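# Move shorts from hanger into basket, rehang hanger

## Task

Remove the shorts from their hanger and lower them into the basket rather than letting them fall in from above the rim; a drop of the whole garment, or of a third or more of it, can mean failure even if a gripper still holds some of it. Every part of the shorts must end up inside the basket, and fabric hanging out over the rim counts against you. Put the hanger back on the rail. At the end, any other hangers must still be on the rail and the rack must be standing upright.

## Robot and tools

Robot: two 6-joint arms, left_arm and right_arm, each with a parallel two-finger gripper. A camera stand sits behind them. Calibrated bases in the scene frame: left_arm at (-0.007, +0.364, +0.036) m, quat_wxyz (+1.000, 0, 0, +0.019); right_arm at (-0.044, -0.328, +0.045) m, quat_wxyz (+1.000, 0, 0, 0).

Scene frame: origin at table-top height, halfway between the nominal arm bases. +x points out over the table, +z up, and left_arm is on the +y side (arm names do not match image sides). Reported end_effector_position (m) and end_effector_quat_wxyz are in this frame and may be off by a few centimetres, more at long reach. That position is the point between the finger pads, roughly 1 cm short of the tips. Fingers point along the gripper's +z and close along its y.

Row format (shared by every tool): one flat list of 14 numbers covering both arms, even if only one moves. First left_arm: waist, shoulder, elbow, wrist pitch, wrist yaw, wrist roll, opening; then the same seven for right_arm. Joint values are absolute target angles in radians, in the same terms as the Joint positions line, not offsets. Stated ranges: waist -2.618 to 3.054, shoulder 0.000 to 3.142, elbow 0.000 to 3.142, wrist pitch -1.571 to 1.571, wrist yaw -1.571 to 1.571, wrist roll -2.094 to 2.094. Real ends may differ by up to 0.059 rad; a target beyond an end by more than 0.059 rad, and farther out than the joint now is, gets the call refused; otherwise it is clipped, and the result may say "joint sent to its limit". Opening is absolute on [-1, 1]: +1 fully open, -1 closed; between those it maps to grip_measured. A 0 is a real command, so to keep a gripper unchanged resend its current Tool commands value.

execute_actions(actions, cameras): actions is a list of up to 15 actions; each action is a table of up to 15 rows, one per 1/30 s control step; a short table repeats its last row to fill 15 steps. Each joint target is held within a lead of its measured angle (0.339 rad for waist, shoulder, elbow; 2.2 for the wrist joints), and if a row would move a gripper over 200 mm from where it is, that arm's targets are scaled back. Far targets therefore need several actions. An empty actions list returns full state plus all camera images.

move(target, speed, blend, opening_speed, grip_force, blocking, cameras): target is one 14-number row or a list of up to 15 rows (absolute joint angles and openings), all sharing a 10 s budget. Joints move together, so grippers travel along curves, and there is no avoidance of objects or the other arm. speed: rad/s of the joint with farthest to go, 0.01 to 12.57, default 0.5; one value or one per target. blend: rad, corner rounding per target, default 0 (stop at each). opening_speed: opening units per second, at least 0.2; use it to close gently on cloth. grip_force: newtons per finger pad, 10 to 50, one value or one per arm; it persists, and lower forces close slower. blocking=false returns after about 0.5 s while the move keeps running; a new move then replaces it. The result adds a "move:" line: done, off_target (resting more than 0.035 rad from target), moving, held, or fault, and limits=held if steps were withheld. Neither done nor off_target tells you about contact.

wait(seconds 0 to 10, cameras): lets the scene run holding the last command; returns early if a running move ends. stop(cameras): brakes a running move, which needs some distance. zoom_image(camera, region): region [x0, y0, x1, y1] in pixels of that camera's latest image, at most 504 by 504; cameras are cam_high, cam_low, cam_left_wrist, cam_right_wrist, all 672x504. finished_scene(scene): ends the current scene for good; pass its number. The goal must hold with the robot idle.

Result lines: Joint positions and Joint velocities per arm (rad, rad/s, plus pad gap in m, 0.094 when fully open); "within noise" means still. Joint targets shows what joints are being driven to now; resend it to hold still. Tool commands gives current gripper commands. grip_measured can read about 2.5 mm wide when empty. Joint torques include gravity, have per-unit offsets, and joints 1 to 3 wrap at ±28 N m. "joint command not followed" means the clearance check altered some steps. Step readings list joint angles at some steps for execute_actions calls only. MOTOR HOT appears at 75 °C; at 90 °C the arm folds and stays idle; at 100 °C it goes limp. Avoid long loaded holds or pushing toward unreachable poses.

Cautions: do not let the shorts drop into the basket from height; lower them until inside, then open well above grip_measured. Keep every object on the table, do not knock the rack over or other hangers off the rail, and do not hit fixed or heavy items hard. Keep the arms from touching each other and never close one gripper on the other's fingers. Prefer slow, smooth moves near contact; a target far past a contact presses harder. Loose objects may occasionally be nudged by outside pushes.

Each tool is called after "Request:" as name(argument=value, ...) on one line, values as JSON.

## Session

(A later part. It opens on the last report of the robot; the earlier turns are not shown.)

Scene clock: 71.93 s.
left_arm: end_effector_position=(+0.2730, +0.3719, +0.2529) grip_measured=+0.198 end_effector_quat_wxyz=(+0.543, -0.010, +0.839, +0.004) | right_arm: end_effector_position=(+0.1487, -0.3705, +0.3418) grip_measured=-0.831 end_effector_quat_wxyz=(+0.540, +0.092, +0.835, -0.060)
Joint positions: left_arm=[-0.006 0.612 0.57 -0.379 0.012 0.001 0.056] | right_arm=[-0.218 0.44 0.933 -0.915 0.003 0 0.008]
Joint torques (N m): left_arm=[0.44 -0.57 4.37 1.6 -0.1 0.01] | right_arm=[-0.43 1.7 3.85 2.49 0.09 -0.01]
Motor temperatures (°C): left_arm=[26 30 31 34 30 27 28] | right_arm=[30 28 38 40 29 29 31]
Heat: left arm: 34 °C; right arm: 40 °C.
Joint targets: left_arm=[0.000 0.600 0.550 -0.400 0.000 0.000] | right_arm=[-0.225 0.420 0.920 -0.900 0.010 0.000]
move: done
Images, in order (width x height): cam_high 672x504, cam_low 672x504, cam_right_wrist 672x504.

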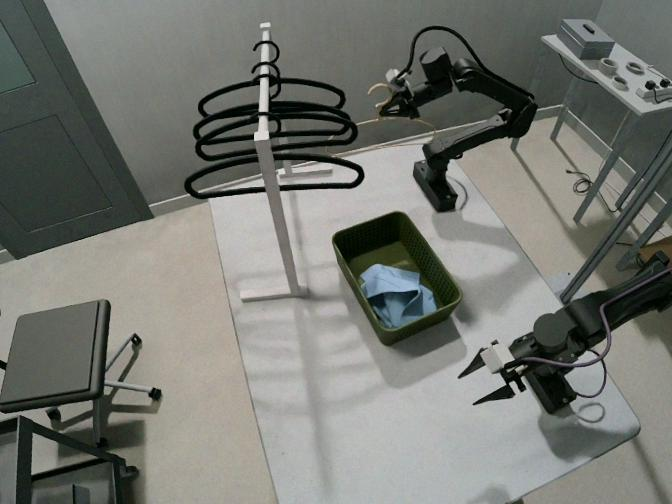

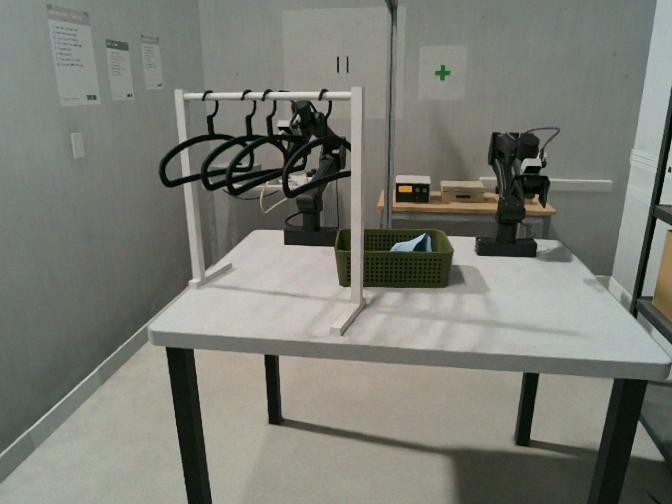

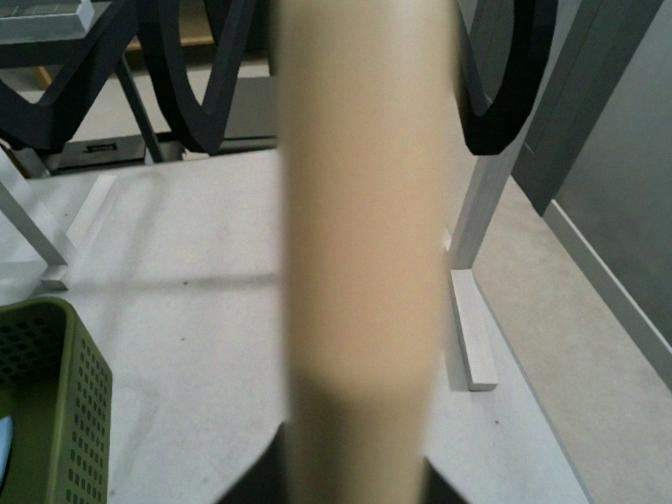

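Request:
move(target=[[0,0.4,0.5,-0.7,0,0,0.5,-0.222,0.71,1.10,-0.92,0.01,0,-1],[0,0.283,0.438,-0.94,0,0,1,-0.212,1.18,1.72,-0.78,0.02,0,-1]], speed=0.35, blend=[0.05,0], cameras=["cam_high","cam_low","cam_right_wrist"])

Request:
zoom_image(camera="cam_high", region=[230, 10, 430, 190])

Request:
zoom_image(camera="cam_low", region=[160, 65, 310, 215])

Scene clock: 75.87 s.
left_arm: end_effector_position=(+0.1744, +0.3688, +0.1557) grip_measured=+0.998 end_effector_quat_wxyz=(+0.391, -0.013, +0.920, +0.001) | right_arm: end_effector_position=(+0.2896, -0.4033, +0.5140) grip_measured=-0.831 end_effector_quat_wxyz=(+0.601, +0.090, +0.791, -0.070)
Joint positions: left_arm=[-0.006 0.303 0.456 -0.921 0.011 0.001 0.094] | right_arm=[-0.218 1.174 1.696 -0.793 0.011 0 0.008]
Joint torques (N m): left_arm=[0.47 1.02 3.9 1.33 -0.12 0.01] | right_arm=[0.54 -1.36 6.58 2.53 0.05 0.04]
Heat: left arm: 34 °C; right arm: 40 °C.
Joint targets: left_arm=[0.000 0.283 0.438 -0.940 0.000 0.000] | right_arm=[-0.212 1.180 1.720 -0.780 0.020 0.000]
move: done
Images, in order (width x height): cam_high 672x504, cam_low 672x504, cam_right_wrist 672x504.

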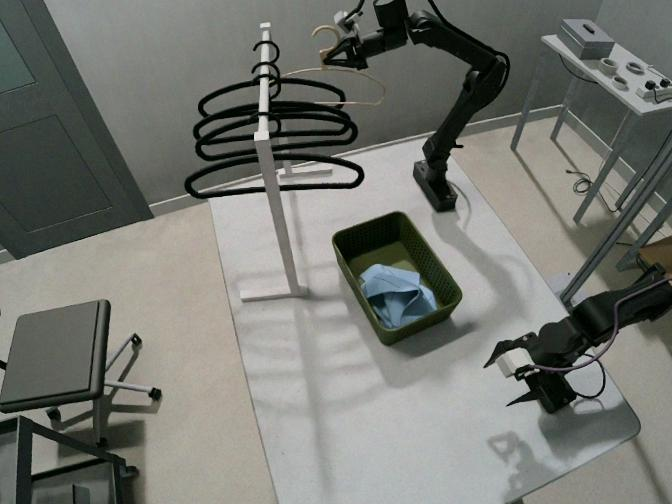

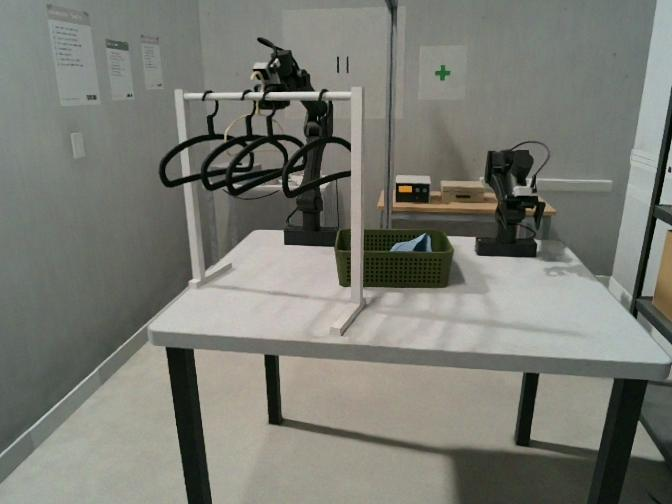

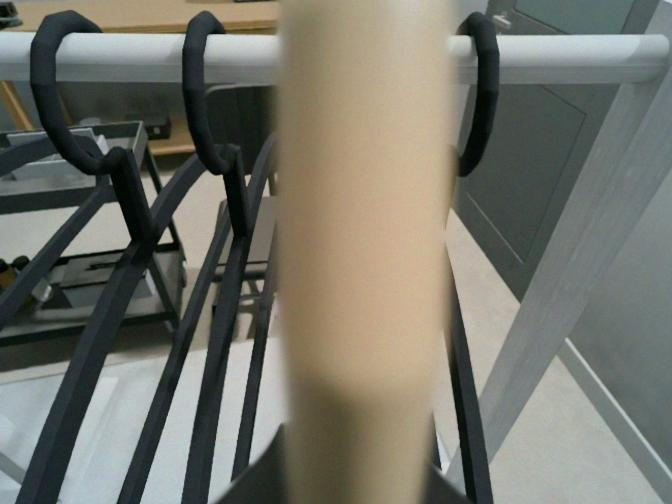

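Scaled by 2.520.

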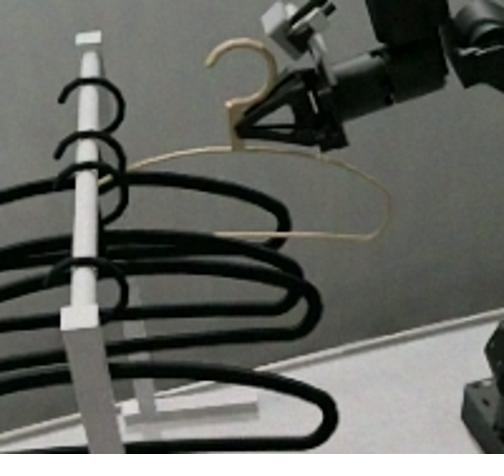

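Scaled by 3.360.

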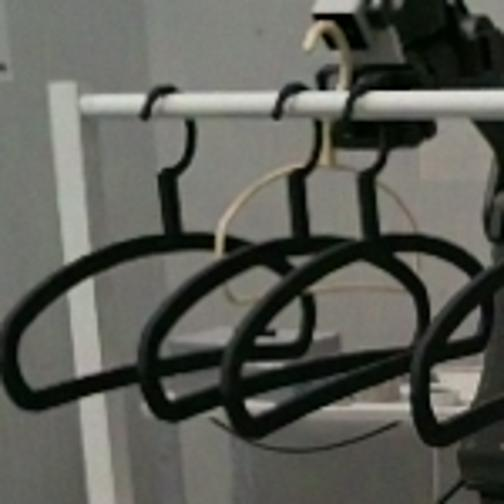

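Request:
move(target=[0,0.283,0.438,-0.94,0,0,1,-0.205,1.652,2.045,-0.585,0.025,0,-1], speed=0.18, cameras=["cam_high","cam_low"])

Request:
zoom_image(camera="cam_high", region=[210, 0, 360, 130])

Request:
zoom_image(camera="cam_low", region=[170, 65, 290, 155])

Scene clock: 79.13 s.
left_arm: end_effector_position=(+0.1744, +0.3688, +0.1557) grip_measured=+0.998 end_effector_quat_wxyz=(+0.391, -0.013, +0.920, +0.001) | right_arm: end_effector_position=(+0.4226, -0.4330, +0.5253) grip_measured=-0.831 end_effector_quat_wxyz=(+0.622, +0.091, +0.774, -0.077)
Joint positions: left_arm=[-0.006 0.303 0.456 -0.921 0.011 0.001 0.094] | right_arm=[-0.213 1.617 2.024 -0.624 0.026 0 0.008]
Joint torques (N m): left_arm=[0.46 1.02 3.92 1.33 -0.12 0.01] | right_arm=[0.7 -3.56 6.65 2.89 0 0]
Heat: left arm: 34 °C; right arm: 40 °C.
Joint targets: left_arm=[0.000 0.283 0.438 -0.940 0.000 0.000] | right_arm=[-0.205 1.652 2.045 -0.585 0.025 0.000]
move: off_target (right_arm); right_arm: the wrist pitch is farthest, 0.039 rad from its target
Images, in order (width x height): cam_high 672x504, cam_low 672x504.

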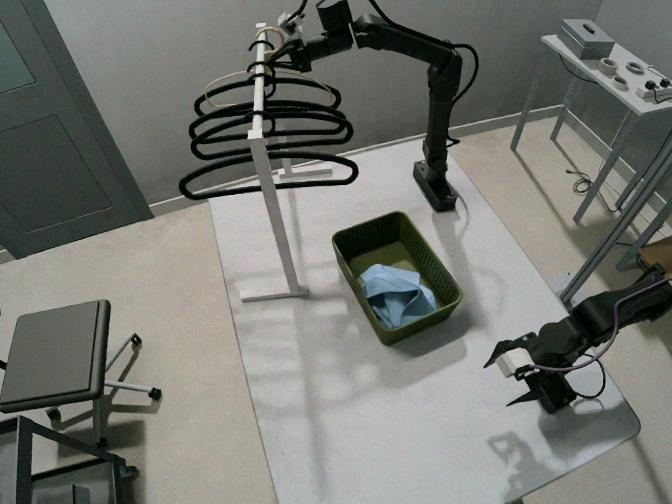

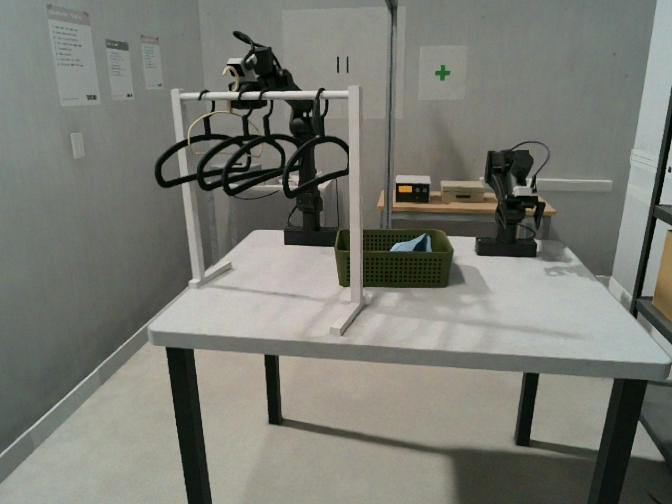

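Scaled by 3.360.

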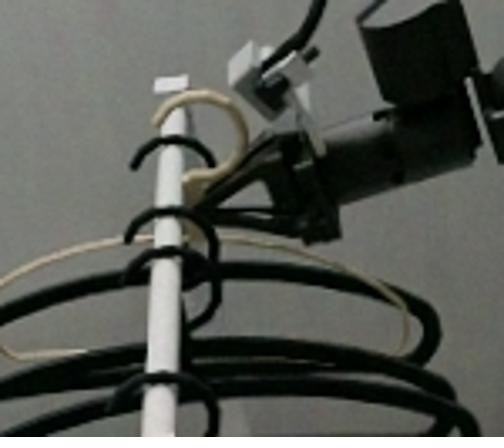

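Scaled by 4.200.

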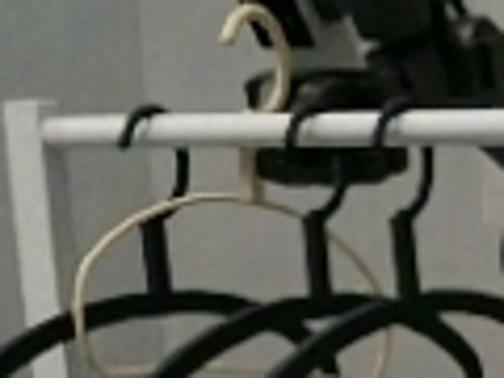

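Request:
move(target=[0,0.283,0.438,-0.94,0,0,1,-0.21,1.49,1.87,-0.60,0.02,0,-1], speed=0.15, cameras=["cam_high","cam_low"])

Request:
zoom_image(camera="cam_high", region=[210, 0, 360, 130])

Request:
zoom_image(camera="cam_low", region=[170, 65, 290, 155])

Scene clock: 81.23 s.
left_arm: end_effector_position=(+0.1744, +0.3688, +0.1557) grip_measured=+0.998 end_effector_quat_wxyz=(+0.391, -0.013, +0.920, +0.001) | right_arm: end_effector_position=(+0.4006, -0.4283, +0.5126) grip_measured=-0.831 end_effector_quat_wxyz=(+0.614, +0.092, +0.780, -0.076)
Joint positions: left_arm=[-0.006 0.303 0.456 -0.921 0.011 0.001 0.094] | right_arm=[-0.213 1.515 1.885 -0.607 0.026 0 0.008]
Joint torques (N m): left_arm=[0.47 1.03 3.93 1.33 -0.12 0.01] | right_arm=[0.13 -7.69 3.99 2.49 -0.09 -0.03]
Heat: left arm: 34 °C; right arm: 41 °C.
Joint targets: left_arm=[0.000 0.283 0.438 -0.940 0.000 0.000] | right_arm=[-0.210 1.490 1.870 -0.600 0.020 0.000]
move: done
Images, in order (width x height): cam_high 672x504, cam_low 672x504.

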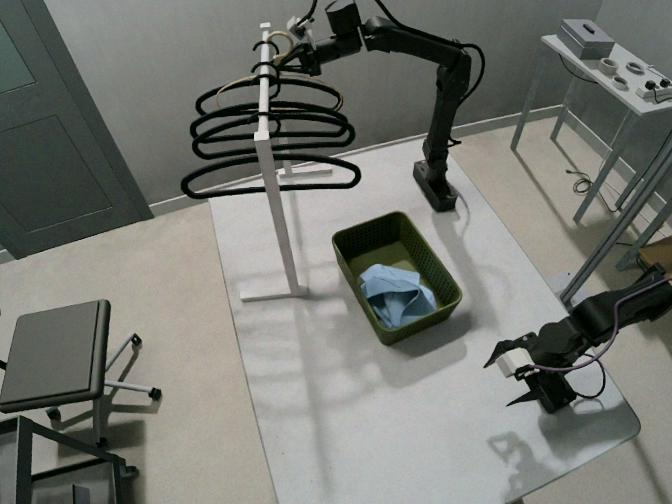

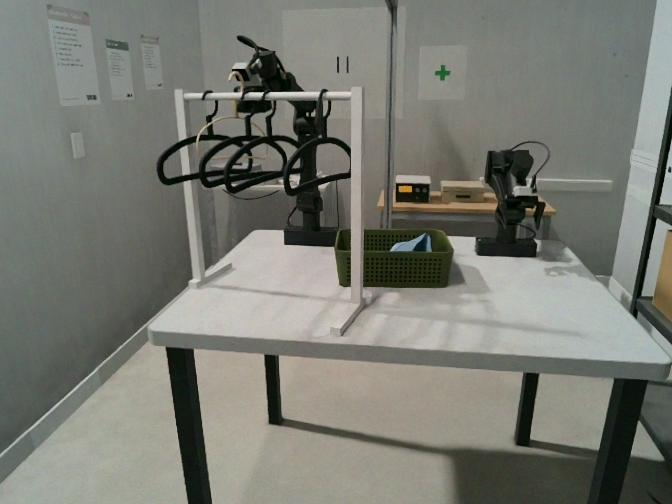

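Scaled by 3.360.

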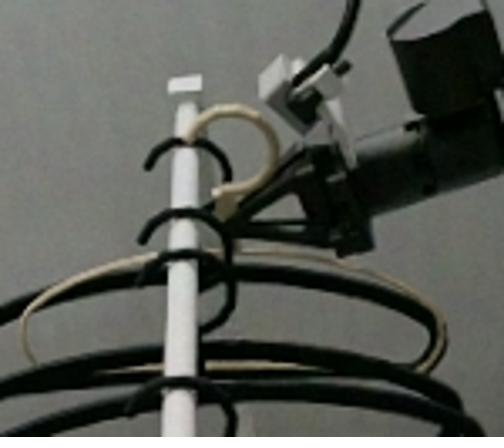

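Scaled by 4.200.

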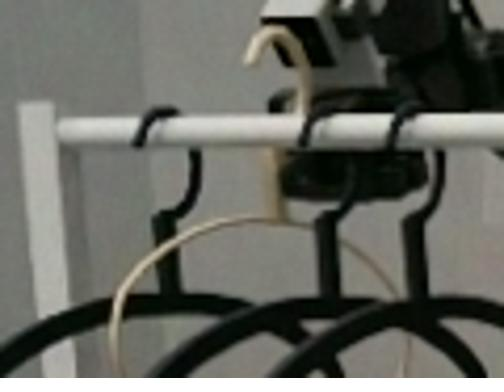

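Request:
move(target=[0,0.283,0.438,-0.94,0,0,1,-0.207,1.615,1.93,-0.53,0.025,0,-1], speed=0.1, cameras=["cam_high","cam_low"])

Request:
zoom_image(camera="cam_high", region=[210, 0, 360, 130])

Request:
zoom_image(camera="cam_low", region=[170, 65, 290, 155])

Scene clock: 85.33 s.
left_arm: end_effector_position=(+0.1744, +0.3688, +0.1557) grip_measured=+0.998 end_effector_quat_wxyz=(+0.391, -0.013, +0.920, +0.001) | right_arm: end_effector_position=(+0.4298, -0.4346, +0.4994) grip_measured=-0.831 end_effector_quat_wxyz=(+0.613, +0.092, +0.781, -0.076)
Joint positions: left_arm=[-0.006 0.303 0.456 -0.921 0.011 0.001 0.094] | right_arm=[-0.213 1.596 1.903 -0.546 0.026 0 0.008]
Joint torques (N m): left_arm=[0.47 1.02 3.92 1.33 -0.12 0.01] | right_arm=[0.46 -5.12 7.57 2.6 -0.03 -0.05]
Heat: left arm: 34 °C; right arm: 41 °C.
Joint targets: left_arm=[0.000 0.283 0.438 -0.940 0.000 0.000] | right_arm=[-0.207 1.615 1.930 -0.530 0.025 0.000]
move: done
Images, in order (width x height): cam_high 672x504, cam_low 672x504.

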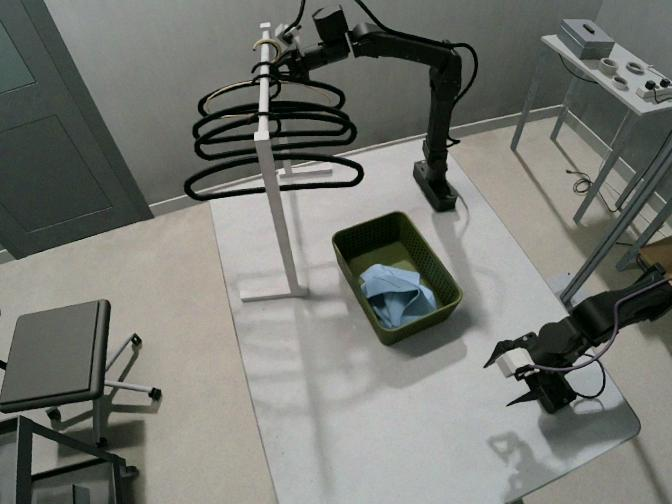

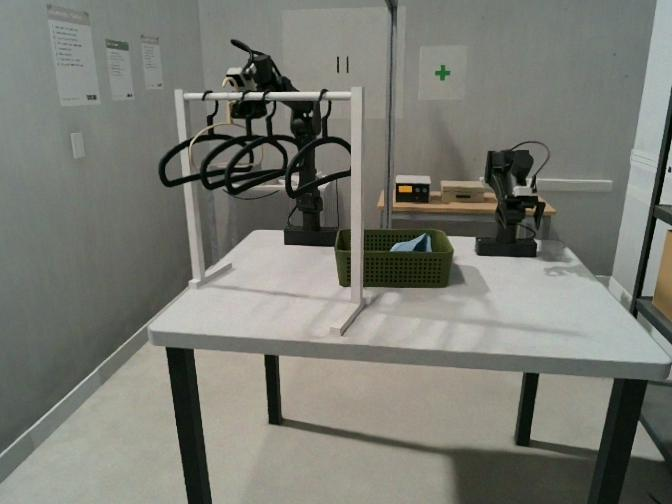

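Scaled by 3.360.

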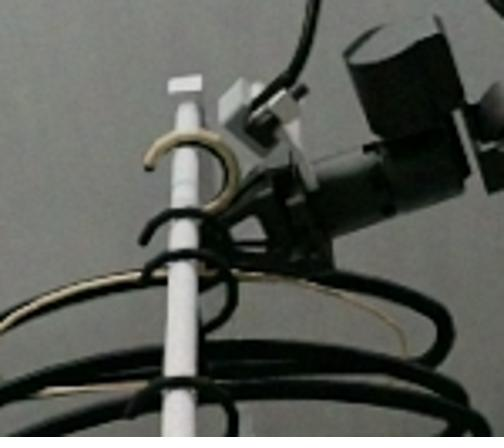

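Scaled by 4.200.

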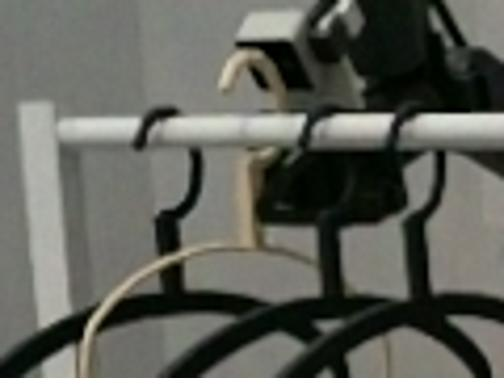

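Request:
move(target=[0,0.283,0.438,-0.94,0,0,1,-0.207,1.545,1.735,-0.42,0.025,0,-1], speed=0.12, cameras=["cam_high","cam_low"])

Request:
zoom_image(camera="cam_high", region=[210, 0, 360, 130])

Request:
zoom_image(camera="cam_low", region=[170, 65, 290, 155])

Scene clock: 87.70 s.
left_arm: end_effector_position=(+0.1744, +0.3688, +0.1557) grip_measured=+0.998 end_effector_quat_wxyz=(+0.391, -0.013, +0.920, +0.001) | right_arm: end_effector_position=(+0.4386, -0.4365, +0.4693) grip_measured=-0.831 end_effector_quat_wxyz=(+0.611, +0.092, +0.783, -0.075)
Joint positions: left_arm=[-0.006 0.303 0.456 -0.921 0.011 0.001 0.094] | right_arm=[-0.213 1.574 1.754 -0.424 0.026 0 0.008]
Joint torques (N m): left_arm=[0.46 1.02 3.93 1.33 -0.12 0.01] | right_arm=[0.46 -9.43 4.34 2.4 0.04 -0.02]
Heat: left arm: 33 °C; right arm: 41 °C.
Joint targets: left_arm=[0.000 0.283 0.438 -0.940 0.000 0.000] | right_arm=[-0.207 1.545 1.735 -0.420 0.025 0.000]
move: done
Images, in order (width x height): cam_high 672x504, cam_low 672x504.

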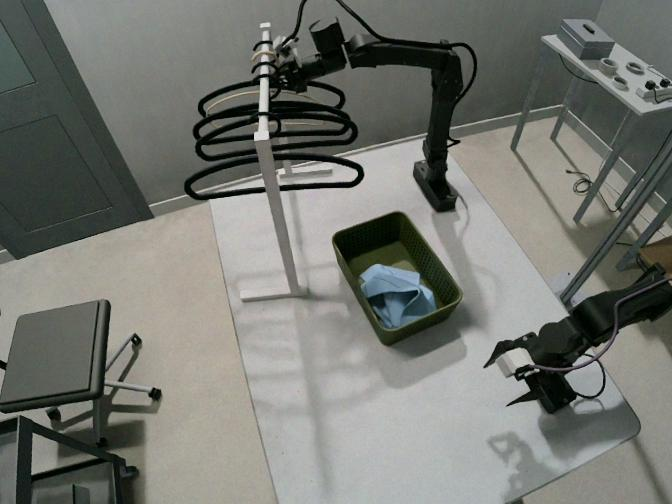

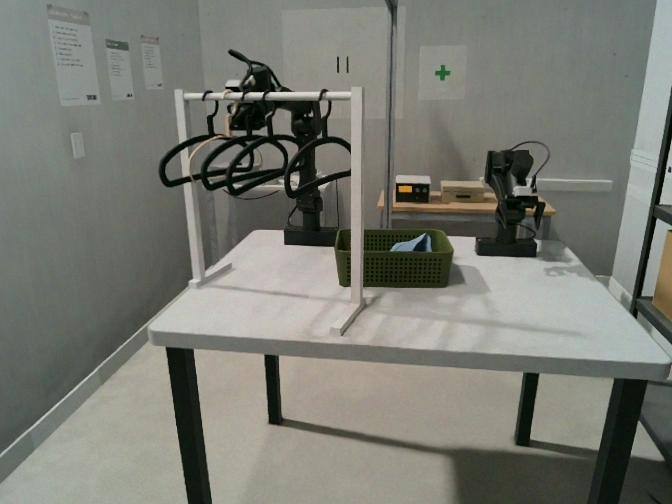

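Scaled by 3.360.

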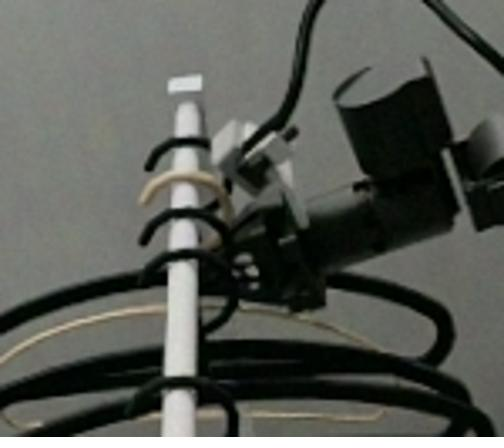

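Scaled by 4.200.

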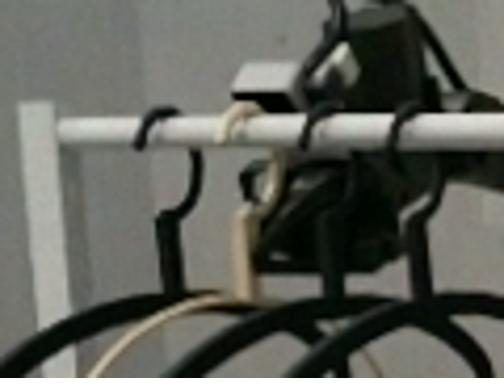

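Request:
move(target=[[0,0.283,0.438,-0.94,0,0,1,-0.207,1.545,1.71,-0.42,0.025,0,-1],[0,0.283,0.438,-0.94,0,0,1,-0.207,1.545,1.71,-0.42,0.025,0,-0.1]], speed=0.1, opening_speed=0.4, cameras=["cam_high","cam_low"])

Request:
zoom_image(camera="cam_low", region=[170, 65, 290, 155])

Scene clock: 91.13 s.
left_arm: end_effector_position=(+0.1744, +0.3688, +0.1557) grip_measured=+0.998 end_effector_quat_wxyz=(+0.391, -0.013, +0.920, +0.001) | right_arm: end_effector_position=(+0.4394, -0.4366, +0.4660) grip_measured=-0.102 end_effector_quat_wxyz=(+0.613, +0.092, +0.781, -0.076)
Joint positions: left_arm=[-0.006 0.303 0.456 -0.921 0.011 0.001 0.094] | right_arm=[-0.213 1.569 1.728 -0.398 0.026 0 0.042]
Joint torques (N m): left_arm=[0.47 1.03 3.92 1.33 -0.12 0.01] | right_arm=[0.49 -8.64 4.27 2.17 0 0]
Heat: left arm: 33 °C; right arm: 41 °C.
Joint targets: left_arm=[0.000 0.283 0.438 -0.940 0.000 0.000] | right_arm=[-0.207 1.545 1.710 -0.420 0.025 0.000]
move: done
Images, in order (width x height): cam_high 672x504, cam_low 672x504.

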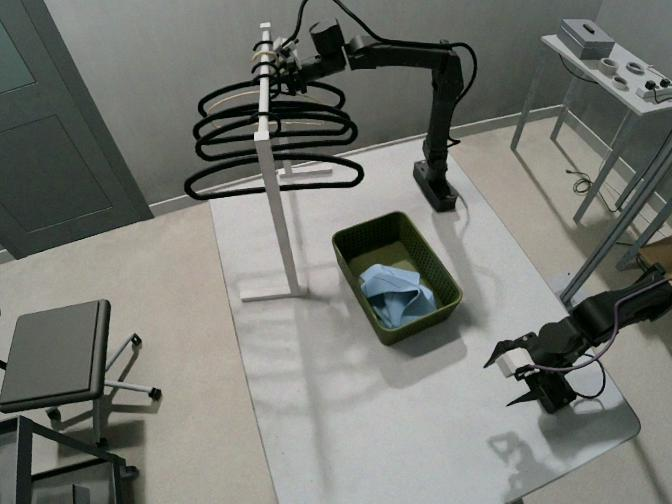

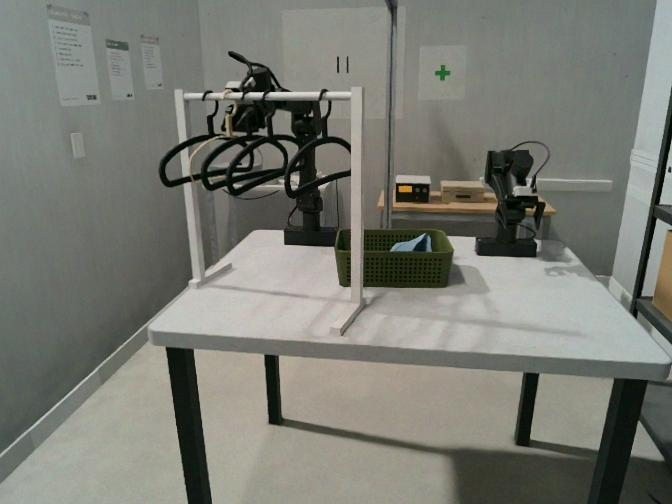

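Scaled by 4.200.

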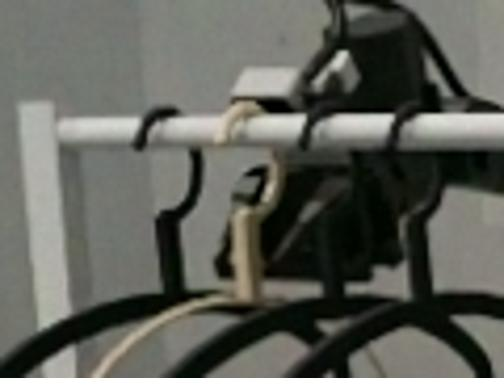

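Retract straight back.

Request:
move(target=[[0,0.283,0.438,-0.94,0,0,1,-0.21,1.36,1.573,-0.40,0.025,0,0],[0,0.283,0.438,-0.94,0,0,1,-0.225,1.02,1.43,-0.60,0.025,0,0]], speed=0.2, blend=[0.05,0], cameras=["cam_high","cam_low","cam_right_wrist"])

Request:
zoom_image(camera="cam_high", region=[320, 190, 500, 370])

Scene clock: 94.53 s.
left_arm: end_effector_position=(+0.1744, +0.3688, +0.1557) grip_measured=+0.998 end_effector_quat_wxyz=(+0.391, -0.013, +0.920, +0.001) | right_arm: end_effector_position=(+0.2788, -0.4035, +0.5070) grip_measured=-0.002 end_effector_quat_wxyz=(+0.648, +0.091, +0.752, -0.081)
Joint positions: left_arm=[-0.006 0.303 0.456 -0.921 0.011 0.001 0.094] | right_arm=[-0.218 1.03 1.448 -0.567 0.026 0 0.047]
Joint torques (N m): left_arm=[0.46 1.02 3.9 1.33 -0.12 0.01] | right_arm=[-0.64 -1.72 3.79 1.99 -0.02 0.01]
Heat: left arm: 33 °C; right arm: 41 °C.
Joint targets: left_arm=[0.000 0.283 0.438 -0.940 0.000 0.000] | right_arm=[-0.225 1.020 1.430 -0.600 0.025 0.000]
move: done
Images, in order (width x height): cam_high 672x504, cam_low 672x504, cam_right_wrist 672x504.

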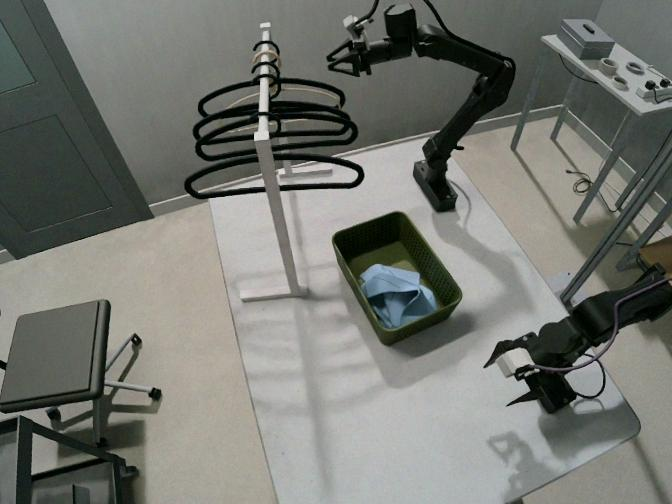

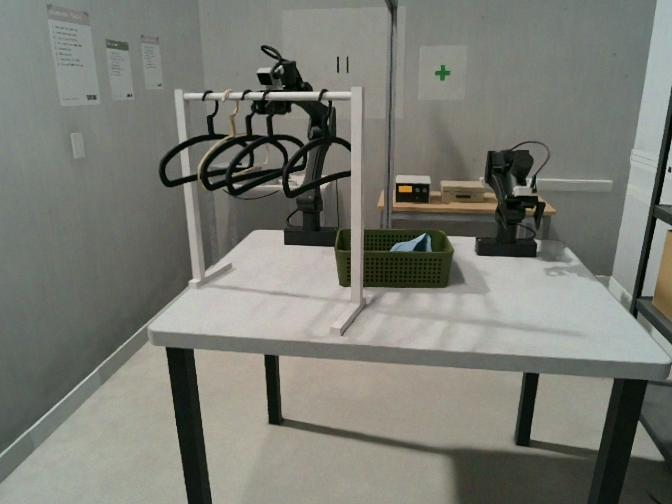

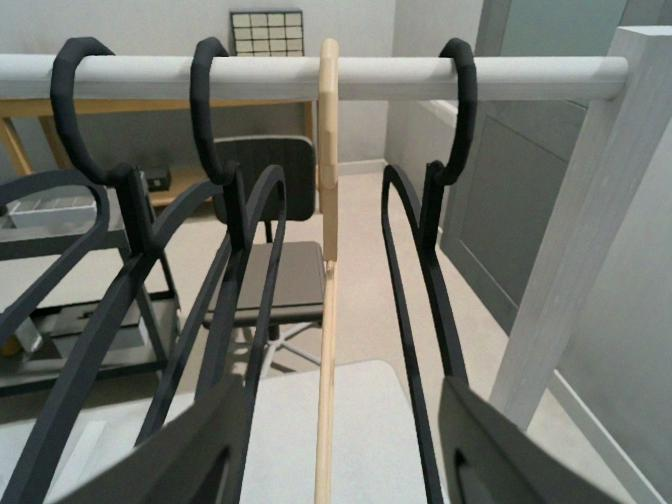

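Scaled by 2.800.

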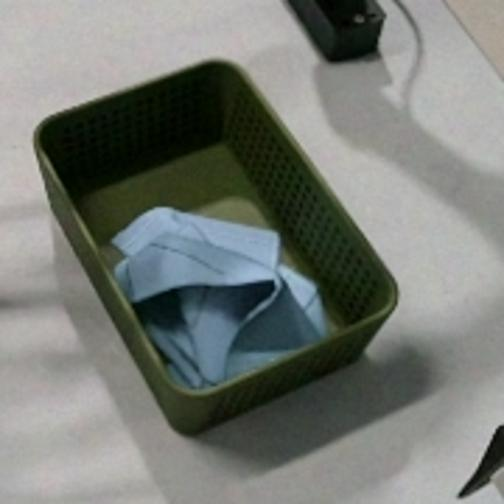

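Request:
finished_scene(scene=2)

The scene is finished: the task was done.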